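# Place red block flat and green block upright in dish

## Task

Get the red block lying flat inside the pink dish and the green block standing upright on one of its ends inside that same dish.

## Robot and tools

Robot: two arms, left_arm and right_arm, each ending in a five-finger hand. right_arm has a right hand; left_arm has a left hand that mirrors it. Measured bases: left_arm at (-0.018, +0.250, 0) m, quat_wxyz (+1.000, 0, 0, -0.020); right_arm at (-0.044, -0.287, 0) m, quat_wxyz (+1.000, 0, 0, +0.019). A two-camera stand is fixed behind the arms. Cameras: cam_head_left, cam_head_right, cam_high, each 896x504.

Frames: the scene frame has its origin at table height, halfway between the nominal bases, +z up, +x out over the table, +y toward left_arm. Reported end_effector_position (m) and end_effector_quat_wxyz, and each Hand target, are in this frame. Pose offsets in a call are instead along the current Hand target's own axes. The hand point sits 0.05 m in front of the palm and 0.15 m from the wrist face along the fingers. Its +z runs along straight fingers, +y points out of the palm, +x runs across the palm away from the thumb on the right hand but toward the thumb on the left hand. Straight fingertips reach 0.06 to 0.07 m past the point along +z and lie 0.06 m behind it along -y. A wrist bracket on the little-finger side reaches 0.10 m across the palm and can collide.

Row layout (used by every tool that moves things): one flat list of 28 numbers, all in [-1, 1], covering both arms even if one stays still. Order: left_arm dx, dy, dz, rx, ry, rz; left hand little, ring, middle, index, thumb_bend, thumb_turn, force_limit, speed; then the same fourteen for right_arm and its hand. dx..rz are offsets, not poses: counted from that arm's Hand target at the start of the action or move, along its axes; 1.0 equals 0.6 m of travel or 180 degrees; rx, ry, rz form a single rotation vector. Six zeros re-request the present Hand target. The six finger numbers are absolute targets: +1 open/straight, -1 closed/curled; thumb_turn -1 swings the thumb in front of the palm, +1 beside it. force_limit scales from about 0 N at -1 to 10 N at +1 (15 N for both thumb motors). speed rises from near zero at -1 to full at +0.48 and stays full above. There is no keep-as-is value: resend the eight hand numbers of the last executed row for that hand, or, if none was sent yet, its hand_measured plus hand_force_limit and hand_speed.

execute_actions: actions is a list of actions; each action is a list of up to 15 rows, one per 1/30 s step, the last row held if fewer; an action lasts 0.5 s. Each row is an offset from the action's starting Hand target, not from the previous row, so repeating an offset keeps moving. cameras: list of names, ["all"] or []; an empty actions list returns all images by default.

move: target is one row or up to 15 rows, every row an offset from the same starting Hand targets. speed in m/s, 0.002 to 4.3, default 0.25 (turns up to twice that in rad/s), one value or one per target. blend in m rounds corners (0 = stop at each). blocking=false returns after about 0.5 s while motion continues. Moves are straight-line, ignore obstacles, last at least 0.5 s and at most 10 s. The result adds a move: line with the ending (done, off_target, moving, held, fault) and limits (paced = pose clipped, held = steps withheld). done means at rest within 10 mm and 2 degrees; neither done nor off_target tells you about contact.

wait: seconds 0 to 10, arms keep last commands. stop: brakes a running move. zoom_image: camera (cam_head_left, cam_head_right, cam_high) and region [x0, y0, x1, y1] in image pixels, at most 504 by 504. show_instructions: the reference images. finished_scene: scene 1, ends permanently; the dish arrangement must hold with the robot hands off.

Results: Hand target is the last commanded (clipped) pose. hand_measured, hand_stopped_by (moving, target, force, stalled, fault) and hand_load_n follow the six-motor order; load is positive when the finger is pushed open and drops near 0 when a grip is lost. Joint torques and velocities are also listed; MOTOR HOT warns of heating, OVER-TEMPERATURE FAULT means that arm has gone limp for 30 to 60 s or more.

Behaviour: commanded orientation is limited to 40 degrees from the measured one each step. The hand often rests 1 to 3 cm (sometimes 5) short, usually low; the next command, even zeros, asks again, so send the remaining gap as an offset. Small turns can shift the hand point a lot. With the thumb turned in, the hand holds objects 0.035 to 0.065 m thick; close at speed -0.94 or below for a soft grip. To squeeze harder raise force_limit and send a more-closed target; to loosen send a more-open target than hand_measured.

Avoid: anything leaving the table (fails), dropping or releasing moving parts, fast contact, striking fixed objects, the arms touching or one hand gripping the other, paths near an arm's own base, long stretched or loaded holds (heat), and continued pushing after contact: command back past the hand point to relieve it. Joint ranges (rad): waist -2.880 to 2.880, shoulder 0.000 to 3.142, elbow 0.000 to 3.019, wrist pitch -1.693 to 1.571, wrist yaw -1.571 to 1.571, wrist roll -2.094 to 2.094. Loose objects may occasionally get nudged.

Each tool is called after ">>>" as name(argument=value, ...) on one line, values as JSON.

Reference images:

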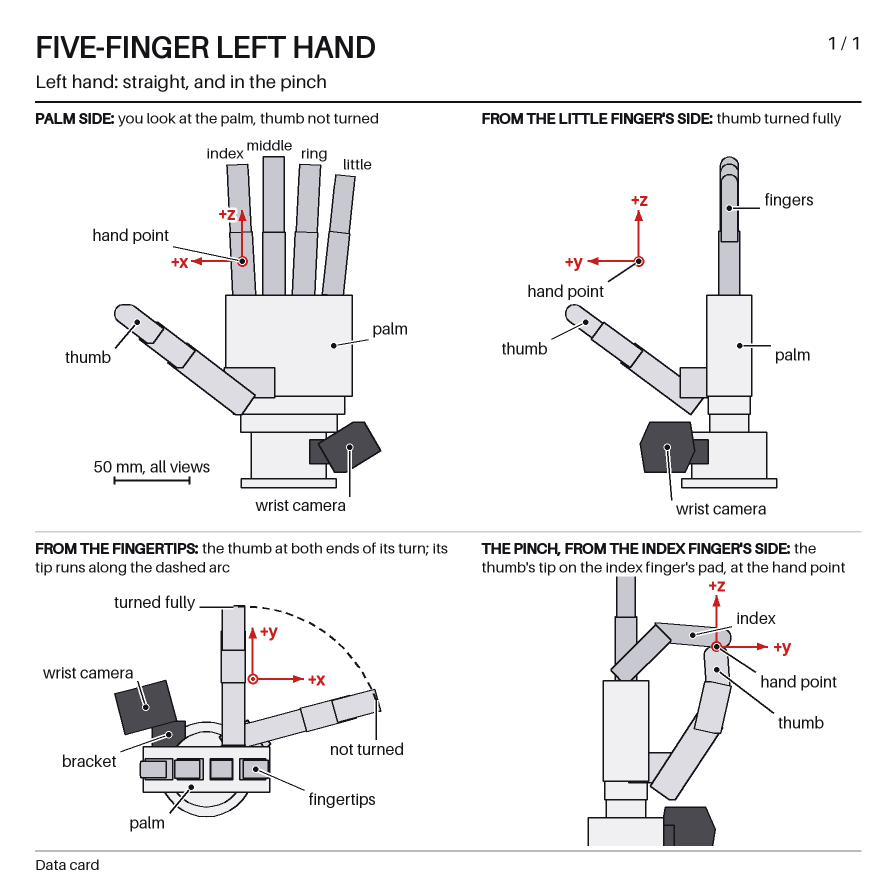

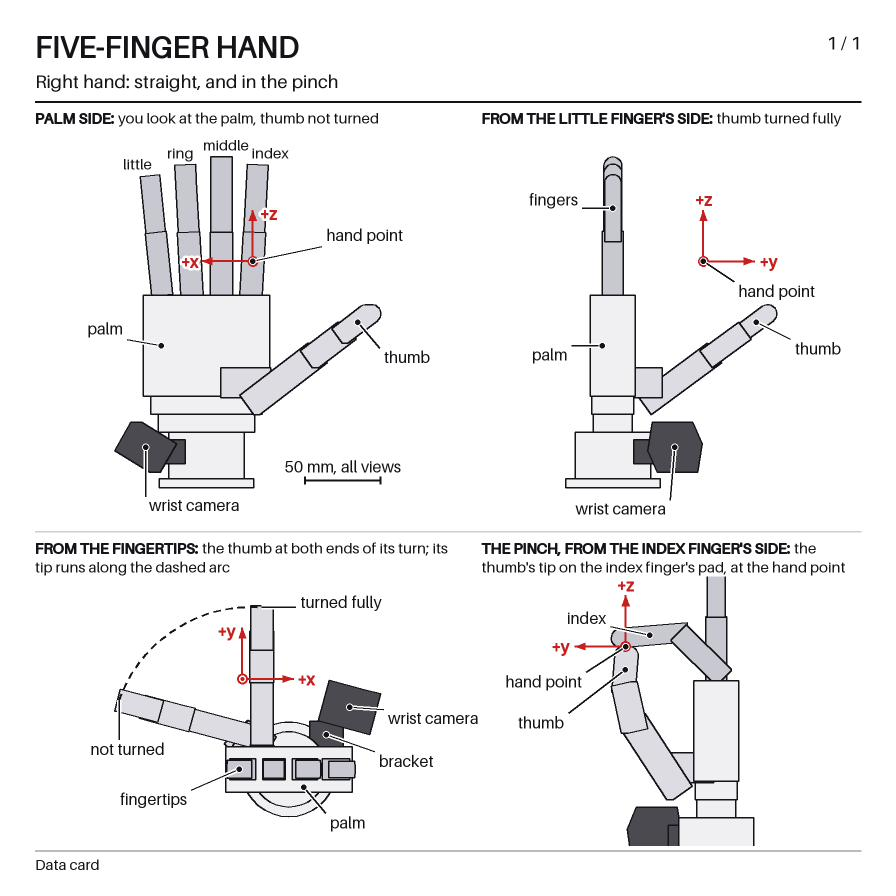

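## Session

>>> execute_actions(actions=[])

Scene clock: 0.00 s.
left_arm: end_effector_position=(+0.6682, +0.3888, +0.3244) hand_measured=(+1.000, +1.000, +1.000, +1.000, +1.000, +1.000) hand_load_n=(+0.0, +0.0, +0.0, +0.0, +0.0, +0.0) hand_stopped_by=(target, target, target, target, target, target) hand_force_limit=0.00 hand_speed=-0.80 end_effector_quat_wxyz=(+0.413, +0.192, +0.886, -0.088) | right_arm: end_effector_position=(+0.3694, -0.5433, +0.1828) hand_measured=(+1.000, +1.000, +1.000, +1.000, +1.000, +1.000) hand_load_n=(+0.0, +0.0, +0.0, +0.0, +0.0, +0.0) hand_stopped_by=(target, target, target, target, target, target) hand_force_limit=0.00 hand_speed=-0.80 end_effector_quat_wxyz=(-0.091, +0.034, +0.876, -0.473)
Joint positions: left_arm=[0.287 1.678 1.749 -0.893 0.497 2.047] | right_arm=[-0.327 1.503 1.243 -1.218 1.002 1.309]
Joint velocities: within noise
Joint torques (N m): no reading
Heat: left arm: hottest shoulder 27 °C; right arm: hottest shoulder 29 °C.
Hand target: left_arm +0.6738, +0.3925, +0.3450; +0.430, +0.197, +0.878, -0.080 | right_arm +0.3796, -0.5447, +0.1947; -0.076, +0.041, +0.874, -0.478

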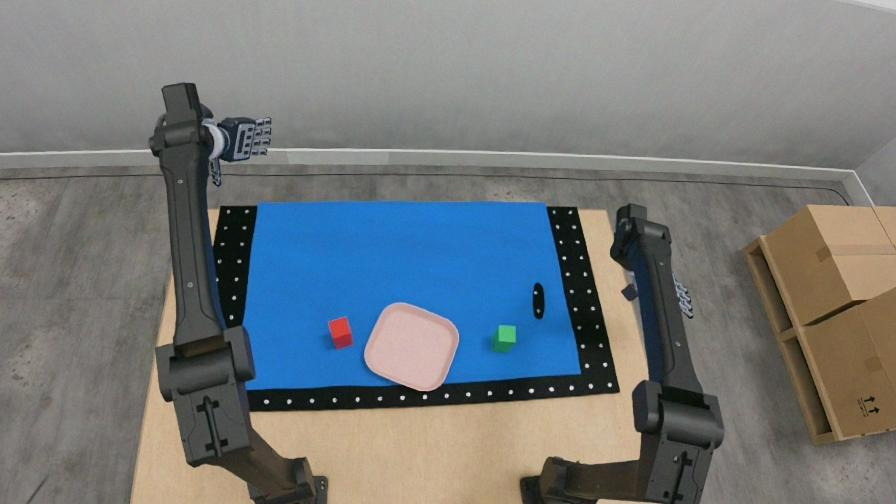

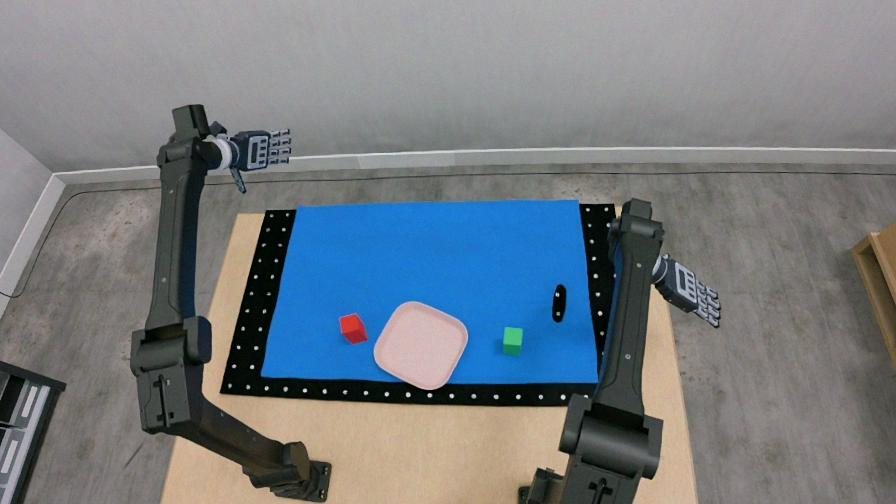

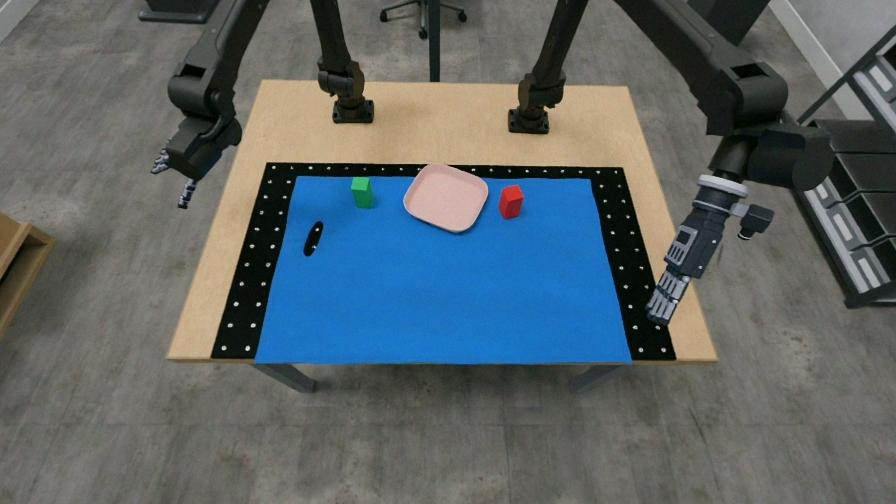

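>>> zoom_image(camera="cam_high", region=[300, 130, 580, 270])

>>> zoom_image(camera="cam_head_left", region=[300, 270, 560, 410])

>>> zoom_image(camera="cam_head_right", region=[310, 270, 570, 410])

Scaled by 1.800.

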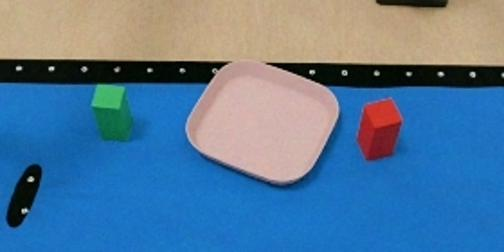

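Scaled by 1.938.

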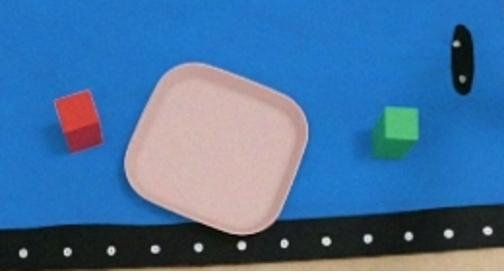

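Scaled by 1.938.

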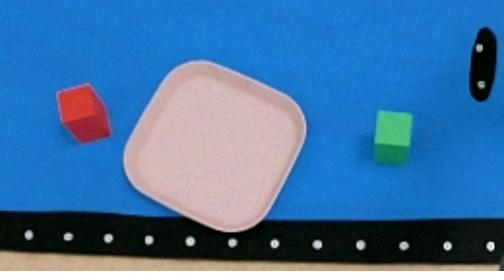

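>>> zoom_image(camera="cam_high", region=[480, 170, 550, 230])

>>> zoom_image(camera="cam_high", region=[330, 160, 400, 220])

>>> zoom_image(camera="cam_high", region=[390, 150, 500, 245])

>>> zoom_image(camera="cam_head_left", region=[310, 300, 380, 360])

>>> zoom_image(camera="cam_head_right", region=[320, 300, 390, 360])

Scaled by 7.200.

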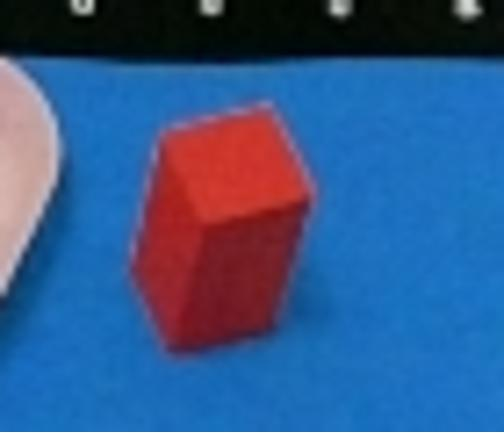

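Scaled by 7.200.

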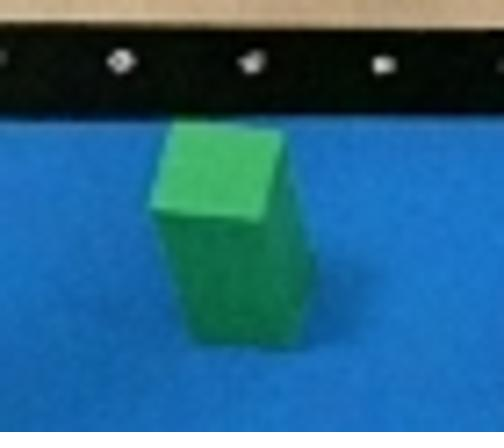

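Scaled by 4.582.

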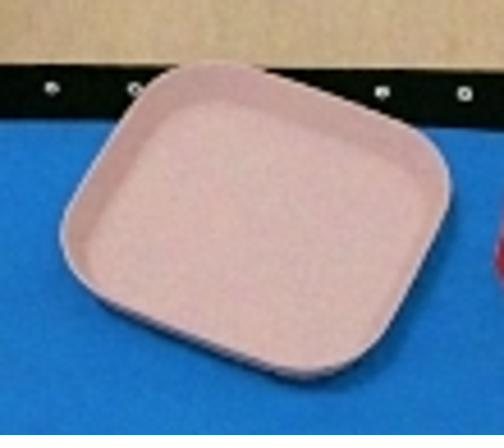

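Scaled by 7.200.

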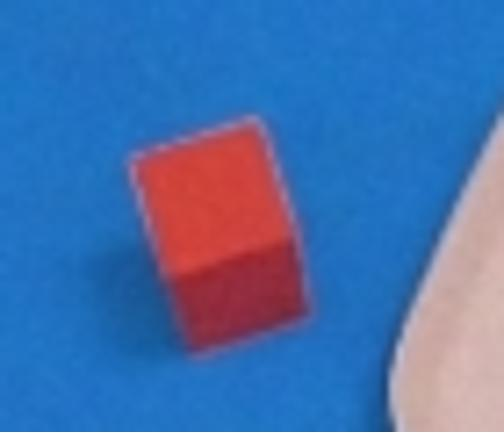

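Scaled by 7.200.

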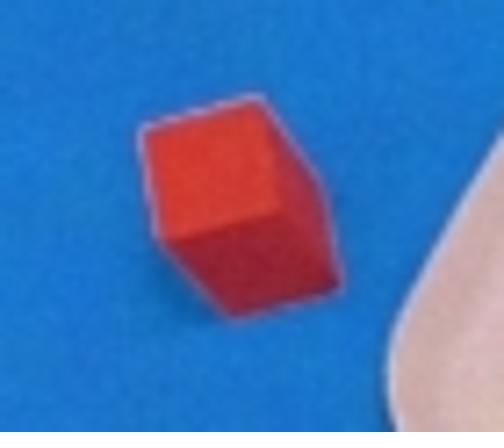

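>>> move(target=[0.3805, -0.622, -0.1745, -0.111, -0.204, -0.613, 1, 1, 1, 1, 1, -1, 0, 0.2, 0.030, 0.027, -0.368, -0.0475, -0.426, -0.3427, 1, 1, 1, 1, 1, -1, 0, 0.2], speed=0.35, cameras=["all"])

Scene clock: 492.77 s.
left_arm: end_effector_position=(+0.3158, +0.1515, +0.2091) hand_measured=(+1.000, +1.000, +1.000, +1.000, +1.000, -1.000) hand_load_n=(+0.0, +0.0, +0.0, +0.0, +0.0, +0.0) hand_stopped_by=(target, target, target, target, target, target) hand_force_limit=0.00 hand_speed=0.20 end_effector_quat_wxyz=(-0.419, +0.686, -0.509, +0.306) | right_arm: end_effector_position=(+0.3844, -0.3477, +0.2724) hand_measured=(+1.000, +1.000, +1.000, +1.000, +1.000, -1.000) hand_load_n=(+0.0, +0.0, +0.0, +0.0, +0.0, +0.0) hand_stopped_by=(target, target, target, target, target, target) hand_force_limit=0.00 hand_speed=0.20 end_effector_quat_wxyz=(-0.230, +0.658, -0.681, +0.224)
Joint positions: left_arm=[-0.498 0.71 0.628 -0.579 -0.721 -0.466] | right_arm=[-0.293 1.187 1.226 -0.971 -0.151 -0.169]
Joint torques (N m): left_arm=[-1.14 -0.15 11.08 1.35 -0.67 -0.22] | right_arm=[1.26 -4.95 15.54 1.02 -0.27 -0.3]
Heat: left arm: hottest elbow 40 °C; right arm: hottest elbow 37 °C.
Hand target: left_arm +0.3174, +0.1483, +0.2196; -0.420, +0.686, -0.507, +0.311 | right_arm +0.4000, -0.3503, +0.3002; -0.242, +0.664, -0.665, +0.242
Off the commanded pose: left_arm 0.011 m, 1 deg | right_arm 0.032 m, 3 deg.
move: off_target (left_arm, right_arm)

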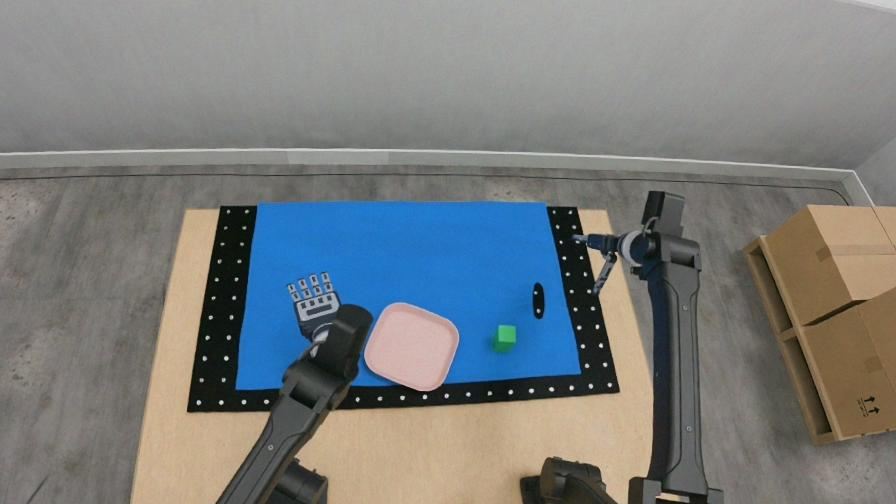

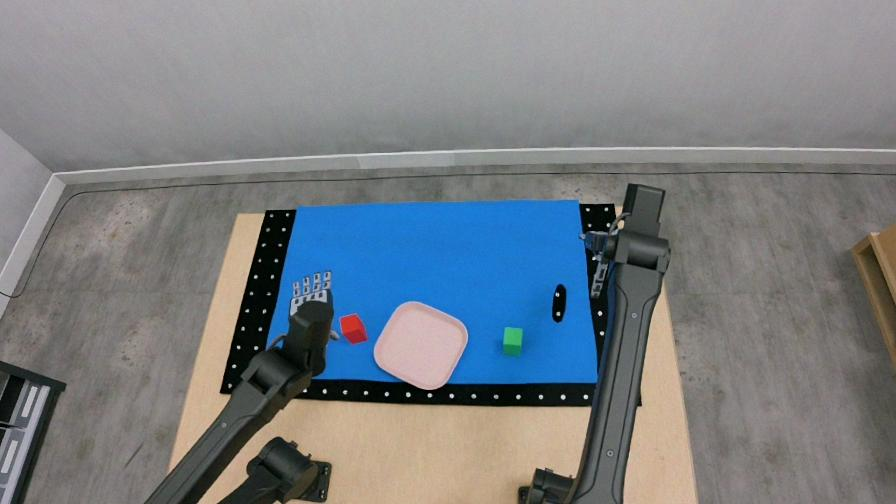

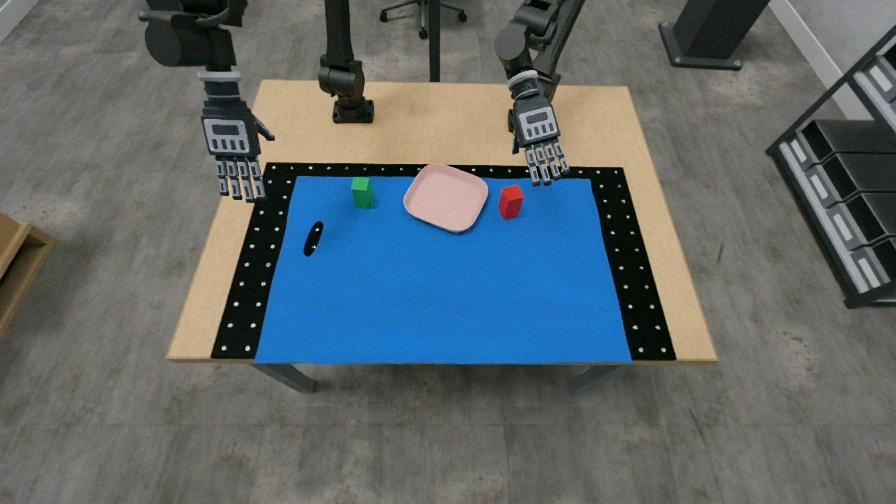

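>>> zoom_image(camera="cam_high", region=[480, 90, 600, 230])

>>> zoom_image(camera="cam_head_left", region=[260, 250, 380, 370])

Scaled by 3.600.

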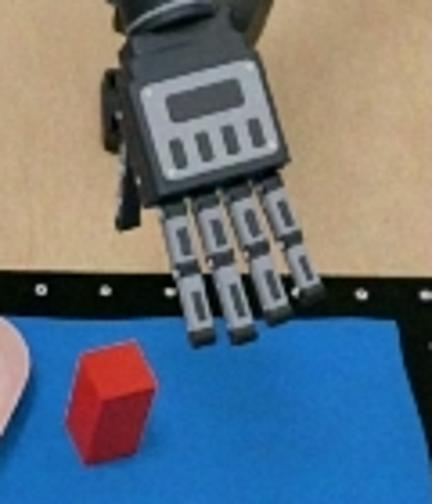

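Scaled by 4.200.

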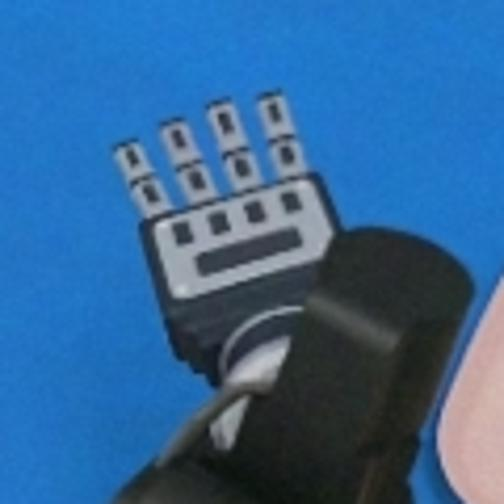

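>>> move(target=[0, 0.133, 0.0678, 0, 0, 0, 1, 1, 1, 1, 1, -1, 0, 0.2, -0.212, 0.267, 0.0157, 0.1026, -0.3764, -0.2994, 1, 1, 1, 1, 1, -1, 0, 0.2], speed=0.3, cameras=["all"])

>>> zoom_image(camera="cam_high", region=[480, 90, 600, 230])

>>> zoom_image(camera="cam_high", region=[280, 110, 420, 250])

>>> zoom_image(camera="cam_head_right", region=[260, 250, 400, 390])

Scene clock: 545.00 s.
left_arm: end_effector_position=(+0.3114, +0.1541, +0.1246) hand_measured=(+1.000, +1.000, +1.000, +1.000, +1.000, -1.000) hand_load_n=(+0.0, +0.0, +0.0, +0.0, +0.0, +0.0) hand_stopped_by=(target, target, target, target, target, target) hand_force_limit=0.00 hand_speed=0.20 end_effector_quat_wxyz=(-0.418, +0.687, -0.514, +0.297) | right_arm: end_effector_position=(+0.2758, -0.2242, +0.1853) hand_measured=(+1.000, +1.000, +1.000, +1.000, +1.000, -1.000) hand_load_n=(+0.0, +0.0, +0.0, +0.0, +0.5, +0.0) hand_stopped_by=(target, target, target, target, target, target) hand_force_limit=0.00 hand_speed=0.20 end_effector_quat_wxyz=(-0.519, +0.854, -0.041, +0.016)
Joint positions: left_arm=[-0.498 0.773 0.435 -0.344 -0.721 -0.467] | right_arm=[-0.281 1.359 1.048 -1.563 -1.067 -1.897]
Joint torques (N m): left_arm=[-1.32 0.32 8.99 3.22 -0.68 -0.21] | right_arm=[2.14 -5.07 9.87 -0.61 -0.8 -0.3]
Heat: left arm: hottest elbow 40 °C; right arm: hottest elbow 43 °C.
Hand target: left_arm +0.3174, +0.1483, +0.1301; -0.420, +0.686, -0.507, +0.311 | right_arm +0.2834, -0.2230, +0.1901; -0.522, +0.852, -0.030, +0.018
Off the commanded pose: left_arm 0.010 m, 2 deg | right_arm 0.009 m, 1 deg.
move: done

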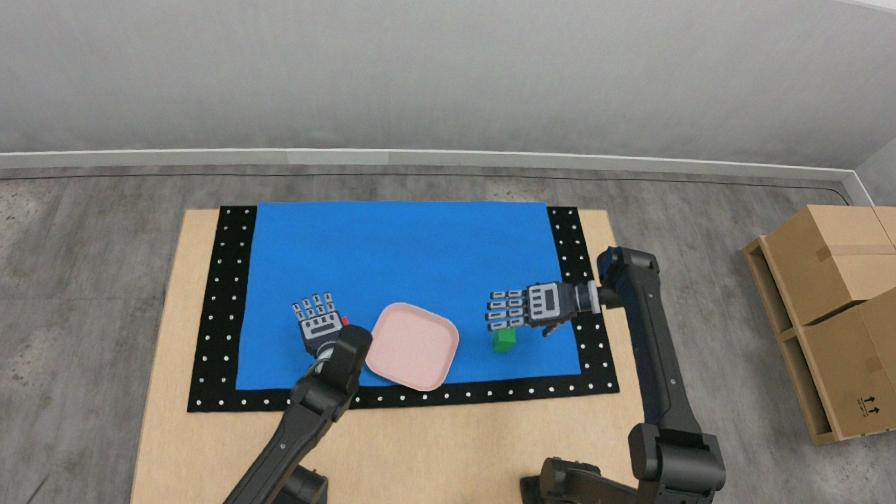

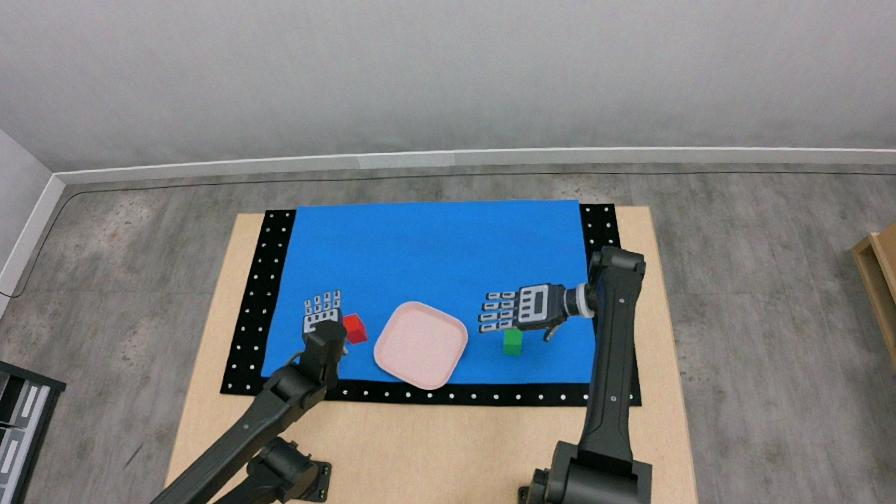

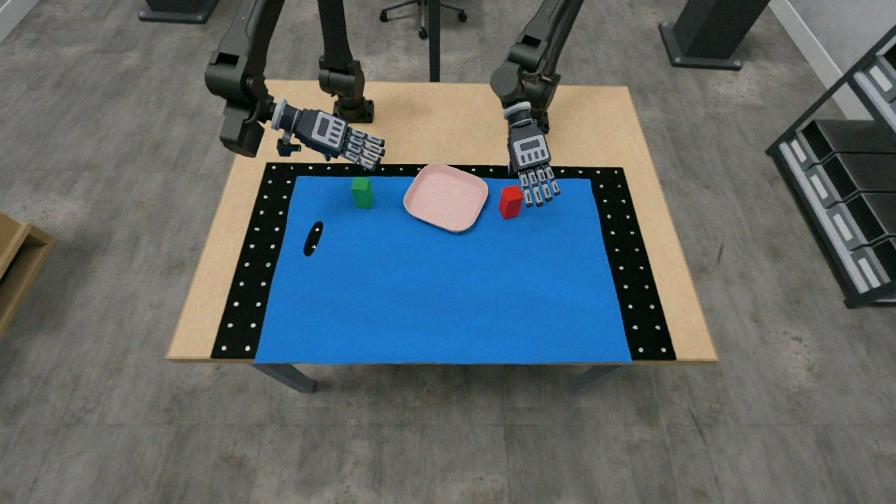

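Scaled by 3.600.

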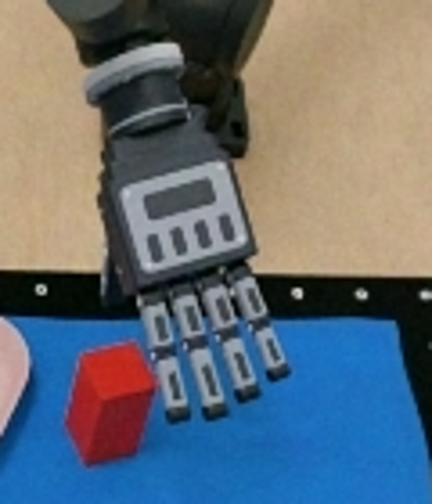

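Scaled by 3.600.

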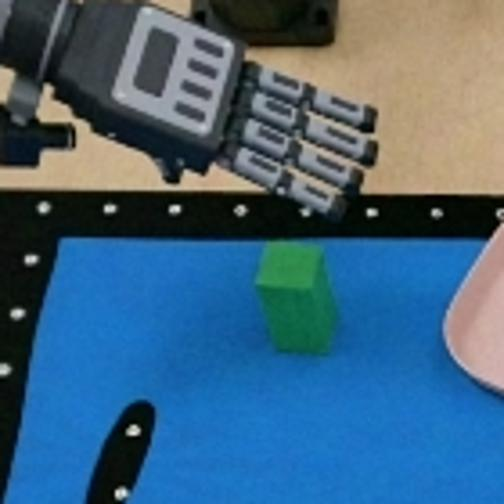

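Scaled by 3.600.

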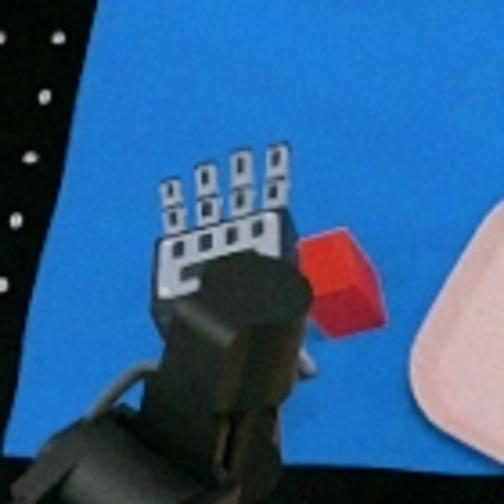

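>>> move(target=[0.0057, 0.0985, 0.0455, 0, 0, 0, 1, 1, 1, 1, 1, -1, 0, 0.2, 0, 0, 0, 0, 0, 0, 1, 1, 1, 1, 1, -1, 0, 0.2], speed=0.15, cameras=["all"])

>>> zoom_image(camera="cam_high", region=[480, 120, 580, 230])

>>> zoom_image(camera="cam_head_right", region=[280, 270, 400, 390])

>>> zoom_image(camera="cam_head_left", region=[270, 270, 390, 390])

Scene clock: 605.63 s.
left_arm: end_effector_position=(+0.3164, +0.1491, +0.0695) hand_measured=(+1.000, +1.000, +1.000, +1.000, +1.000, -1.000) hand_load_n=(+0.0, +0.0, +0.0, +0.0, +0.0, +0.0) hand_stopped_by=(target, target, target, target, target, target) hand_force_limit=0.00 hand_speed=0.20 end_effector_quat_wxyz=(-0.422, +0.689, -0.502, +0.308) | right_arm: end_effector_position=(+0.2758, -0.2242, +0.1853) hand_measured=(+1.000, +1.000, +1.000, +1.000, +1.000, -1.000) hand_load_n=(+0.0, +0.0, +0.0, +0.0, +0.0, +0.0) hand_stopped_by=(target, target, target, target, target, target) hand_force_limit=0.00 hand_speed=0.20 end_effector_quat_wxyz=(-0.519, +0.854, -0.041, +0.016)
Joint positions: left_arm=[-0.513 0.918 0.318 -0.065 -0.744 -0.49] | right_arm=[-0.281 1.359 1.048 -1.563 -1.067 -1.897]
Joint torques (N m): left_arm=[-1.03 0.09 7.17 2.85 -0.33 -0.12] | right_arm=[2.14 -5.07 9.88 -0.61 -0.8 -0.3]
Heat: left arm: hottest elbow 36 °C; right arm: hottest elbow 42 °C.
Hand target: left_arm +0.3160, +0.1442, +0.0650; -0.420, +0.686, -0.507, +0.311 | right_arm +0.2834, -0.2230, +0.1901; -0.522, +0.852, -0.030, +0.018
Off the commanded pose: left_arm 0.007 m, 1 deg | right_arm 0.009 m, 1 deg.
move: done

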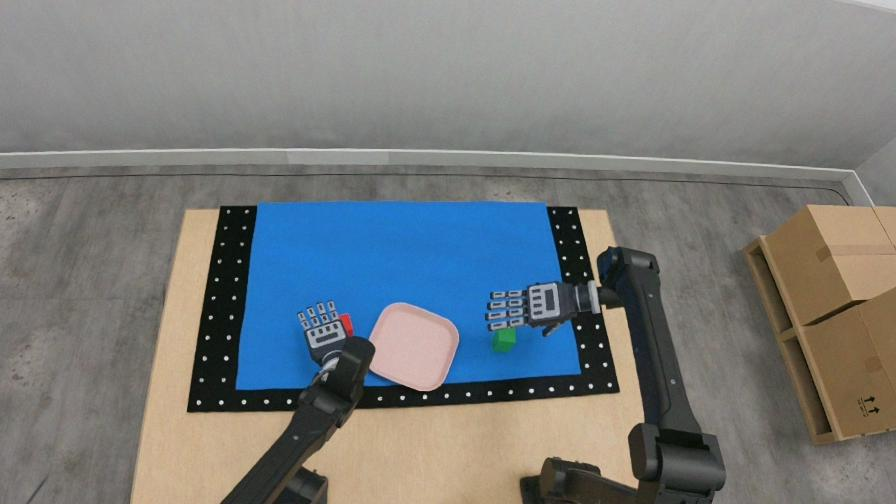

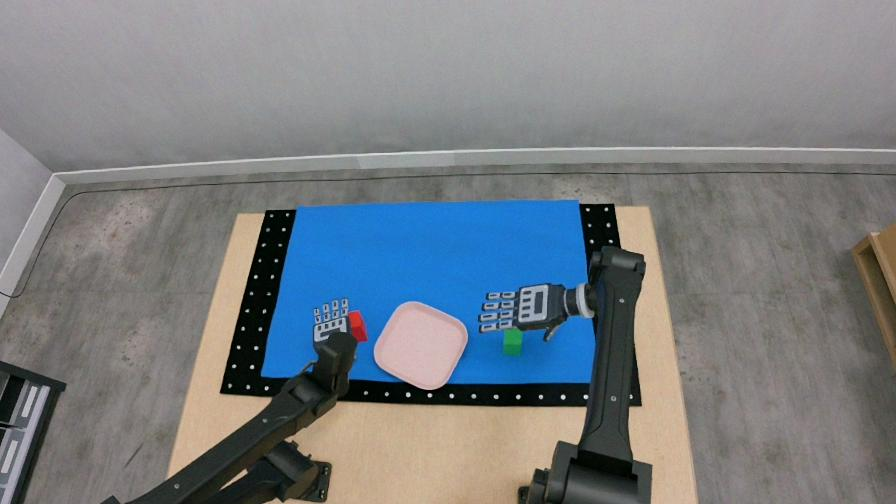

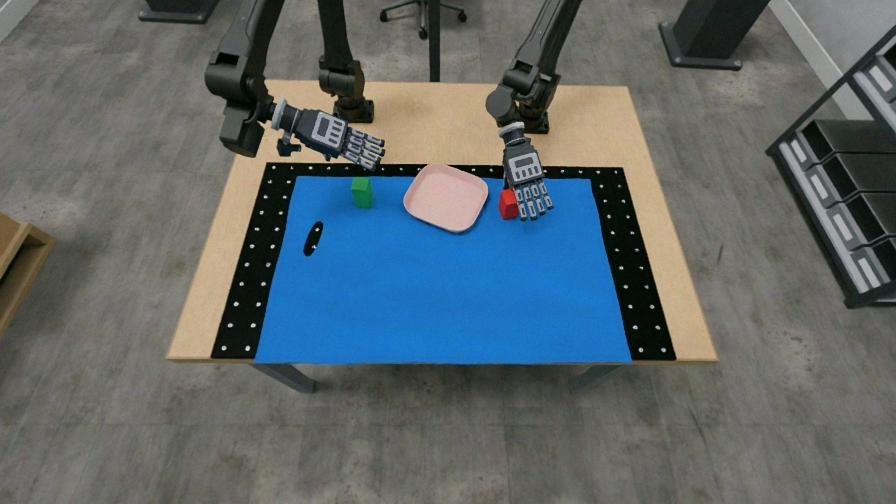

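Scaled by 4.582.

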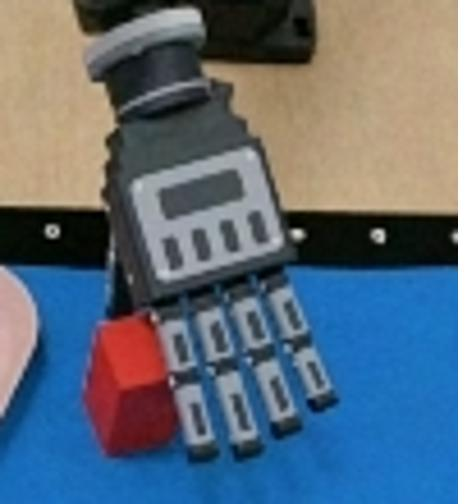

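Scaled by 4.200.

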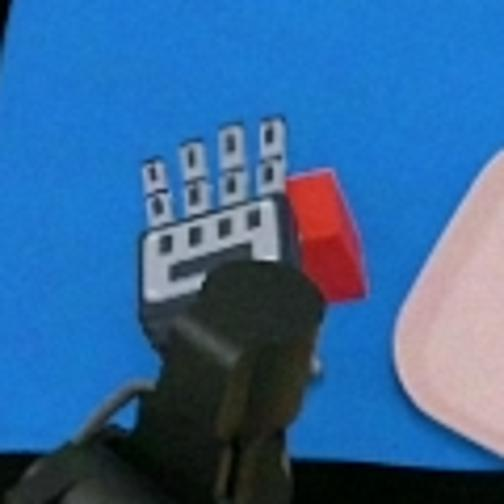

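Scaled by 4.200.

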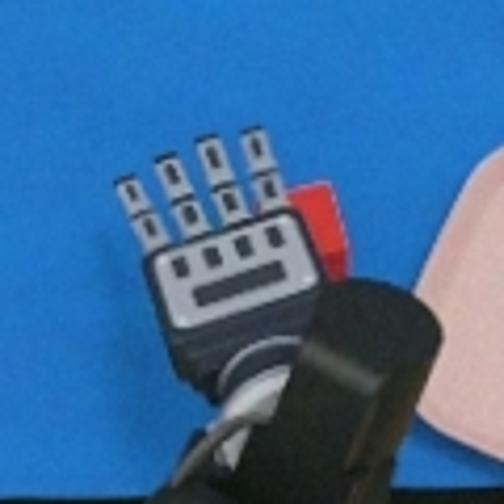

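>>> move(target=[0.0098, 0.0355, 0.0075, 0, 0, 0, 1, 1, 1, 1, 1, -1, 0, 0.2, 0, 0, 0, 0, 0, 0, 1, 1, 1, 1, 1, -1, 0, 0.2], speed=0.1, cameras=["all"])

>>> zoom_image(camera="cam_high", region=[480, 120, 580, 230])

>>> zoom_image(camera="cam_head_right", region=[280, 270, 400, 390])

Scene clock: 661.53 s.
left_arm: end_effector_position=(+0.3245, +0.1428, +0.0670) hand_measured=(+1.000, +1.000, +1.000, +1.000, +1.000, -1.000) hand_load_n=(+0.0, -0.5, +0.0, +0.5, +0.0, +0.0) hand_stopped_by=(target, target, target, target, target, target) hand_force_limit=0.00 hand_speed=0.20 end_effector_quat_wxyz=(-0.431, +0.693, -0.478, +0.325) | right_arm: end_effector_position=(+0.2758, -0.2242, +0.1853) hand_measured=(+1.000, +1.000, +1.000, +1.000, +1.000, -1.000) hand_load_n=(-0.5, +0.0, +0.0, +0.0, +0.0, +0.0) hand_stopped_by=(target, target, target, target, target, target) hand_force_limit=0.00 hand_speed=0.20 end_effector_quat_wxyz=(-0.519, +0.854, -0.041, +0.016)
Joint positions: left_arm=[-0.538 0.974 0.306 0.034 -0.79 -0.524] | right_arm=[-0.281 1.359 1.048 -1.563 -1.067 -1.897]
Joint torques (N m): left_arm=[-1.96 1.2 5.49 2.07 0.14 -0.12] | right_arm=[2.08 -5.07 9.88 -0.62 -0.8 -0.31]
Heat: left arm: hottest elbow 35 °C; right arm: hottest elbow 41 °C.
Hand target: left_arm +0.3123, +0.1369, +0.0440; -0.420, +0.686, -0.507, +0.311 | right_arm +0.2834, -0.2230, +0.1901; -0.522, +0.852, -0.030, +0.018
Off the commanded pose: left_arm 0.027 m, 4 deg | right_arm 0.009 m, 1 deg.
move: off_target (left_arm)

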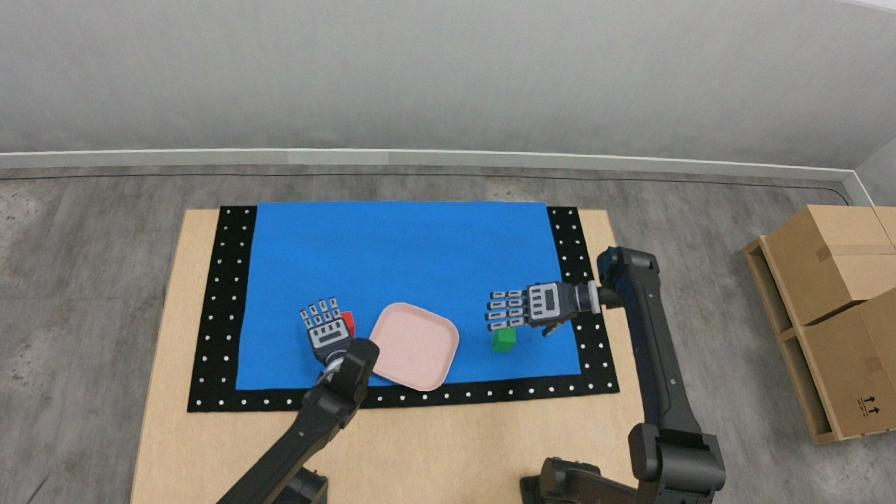

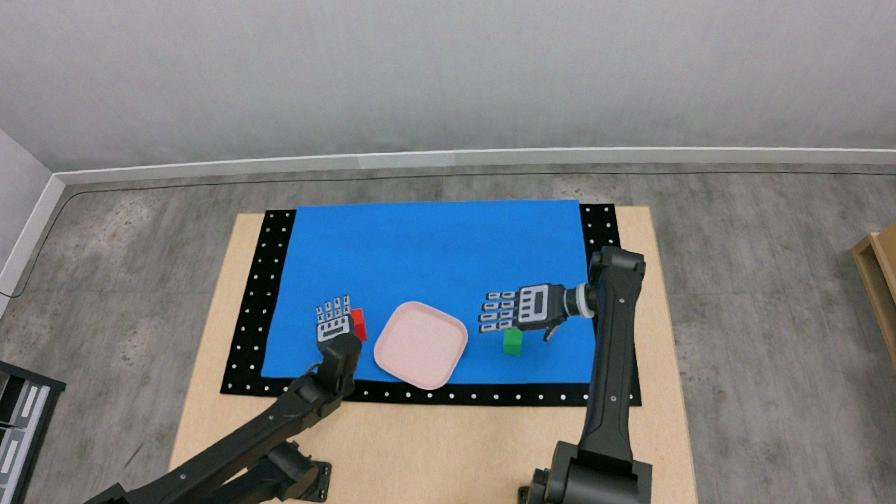

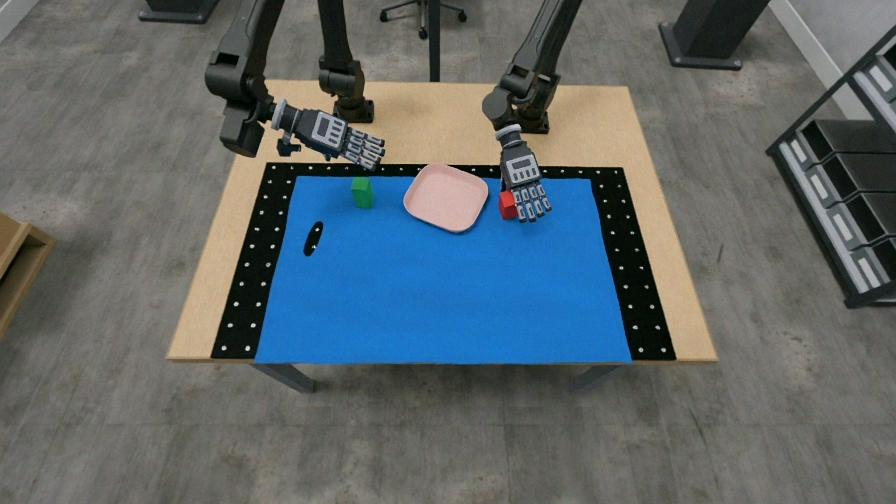

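Scaled by 4.582.

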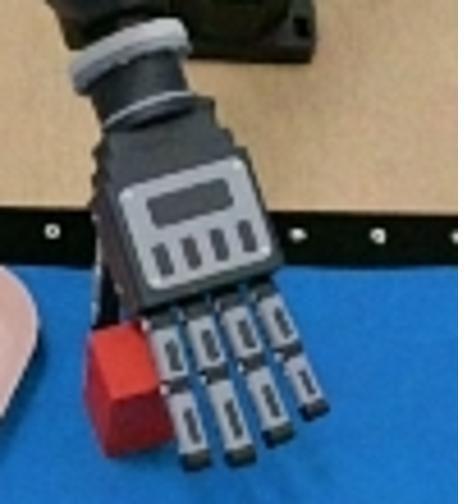

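Scaled by 4.200.

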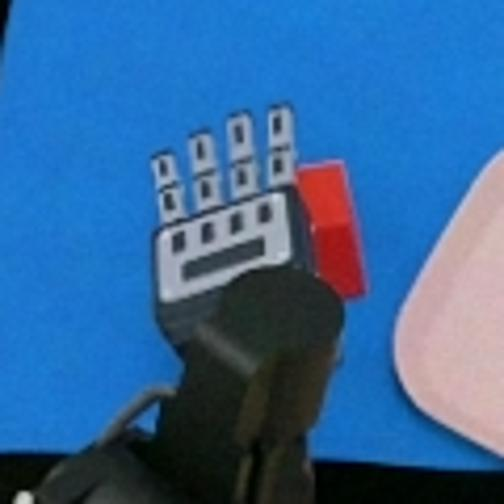

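>>> move(target=[0.001, -0.050, -0.016, 0, 0, 0, 1, 1, 1, 1, 1, -1, 0, 0.2, 0, 0, 0, 0, 0, 0, 1, 1, 1, 1, 1, -1, 0, 0.2], speed=0.1, cameras=["all"])

>>> zoom_image(camera="cam_high", region=[480, 120, 580, 230])

>>> zoom_image(camera="cam_head_right", region=[280, 270, 400, 390])

Scene clock: 753.10 s.
left_arm: end_effector_position=(+0.3154, +0.1467, +0.0687) hand_measured=(+1.000, +1.000, +1.000, +1.000, +1.000, -1.000) hand_load_n=(+0.0, -0.5, +0.0, +0.0, +0.0, +0.0) hand_stopped_by=(target, target, target, target, target, target) hand_force_limit=0.00 hand_speed=0.20 end_effector_quat_wxyz=(-0.427, +0.693, -0.492, +0.309) | right_arm: end_effector_position=(+0.2758, -0.2242, +0.1853) hand_measured=(+1.000, +1.000, +1.000, +1.000, +1.000, -1.000) hand_load_n=(+0.0, +0.0, +0.0, -0.5, +0.0, +0.0) hand_stopped_by=(target, target, target, target, target, target) hand_force_limit=0.00 hand_speed=0.20 end_effector_quat_wxyz=(-0.519, +0.854, -0.041, +0.016)
Joint positions: left_arm=[-0.538 0.929 0.317 -0.063 -0.781 -0.524] | right_arm=[-0.281 1.359 1.048 -1.563 -1.067 -1.897]
Joint torques (N m): left_arm=[-0.56 -1.32 9.63 0.69 0.21 0.04] | right_arm=[2.14 -5.01 9.88 -0.61 -0.8 -0.31]
Heat: left arm: hottest elbow 32 °C; right arm: hottest elbow 41 °C.
Hand target: left_arm +0.3174, +0.1379, +0.0751; -0.420, +0.686, -0.507, +0.311 | right_arm +0.2834, -0.2230, +0.1901; -0.522, +0.852, -0.030, +0.018
Off the commanded pose: left_arm 0.011 m, 2 deg | right_arm 0.009 m, 1 deg.
move: off_target (left_arm)

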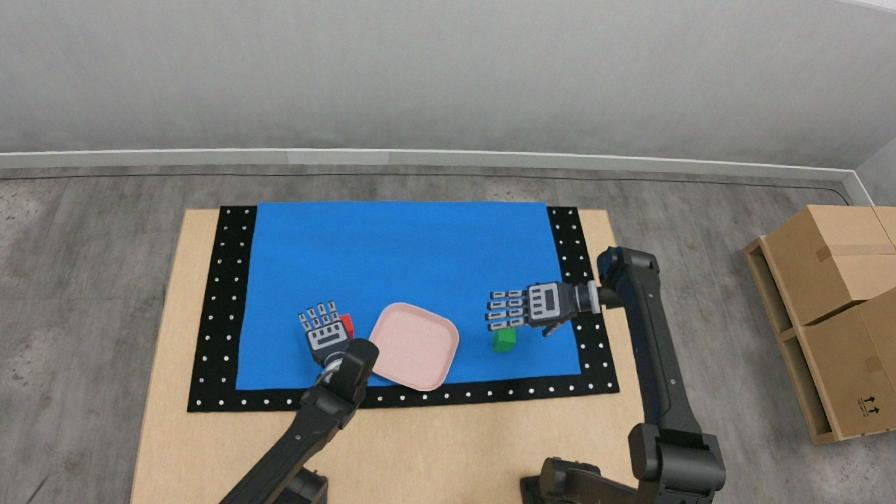

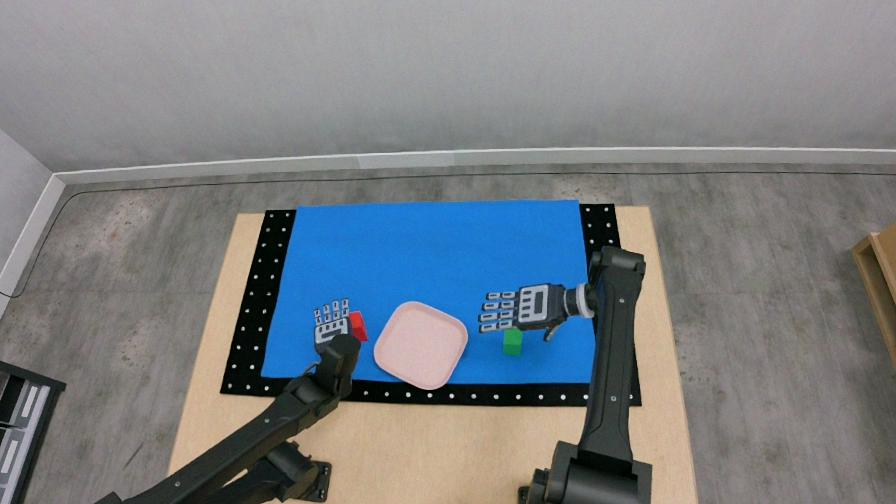

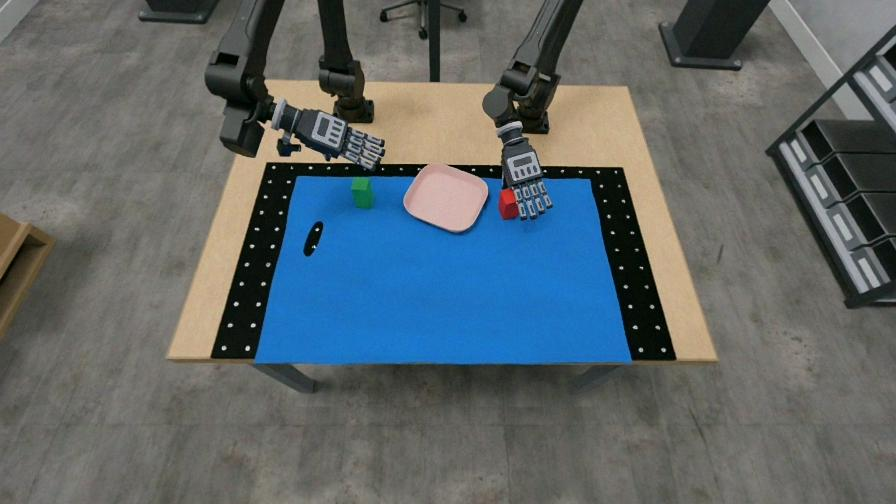

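Scaled by 4.582.

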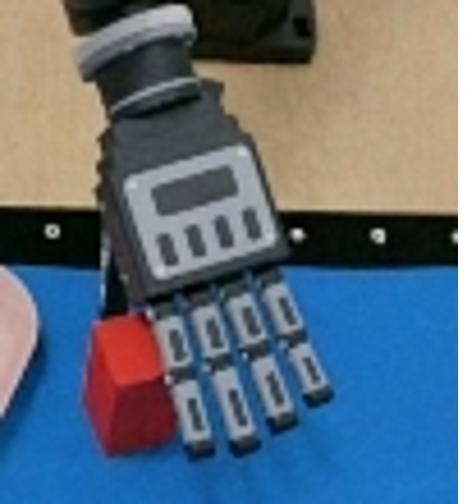

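Scaled by 4.200.

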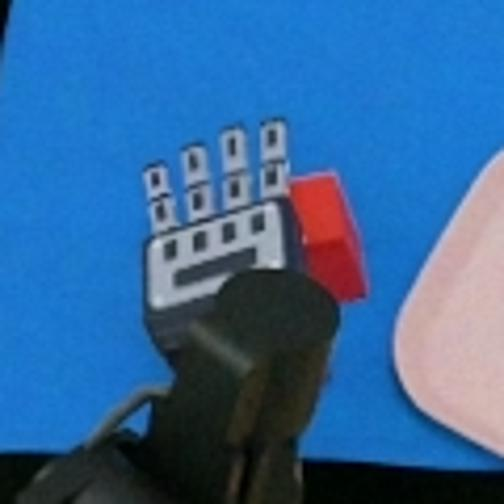

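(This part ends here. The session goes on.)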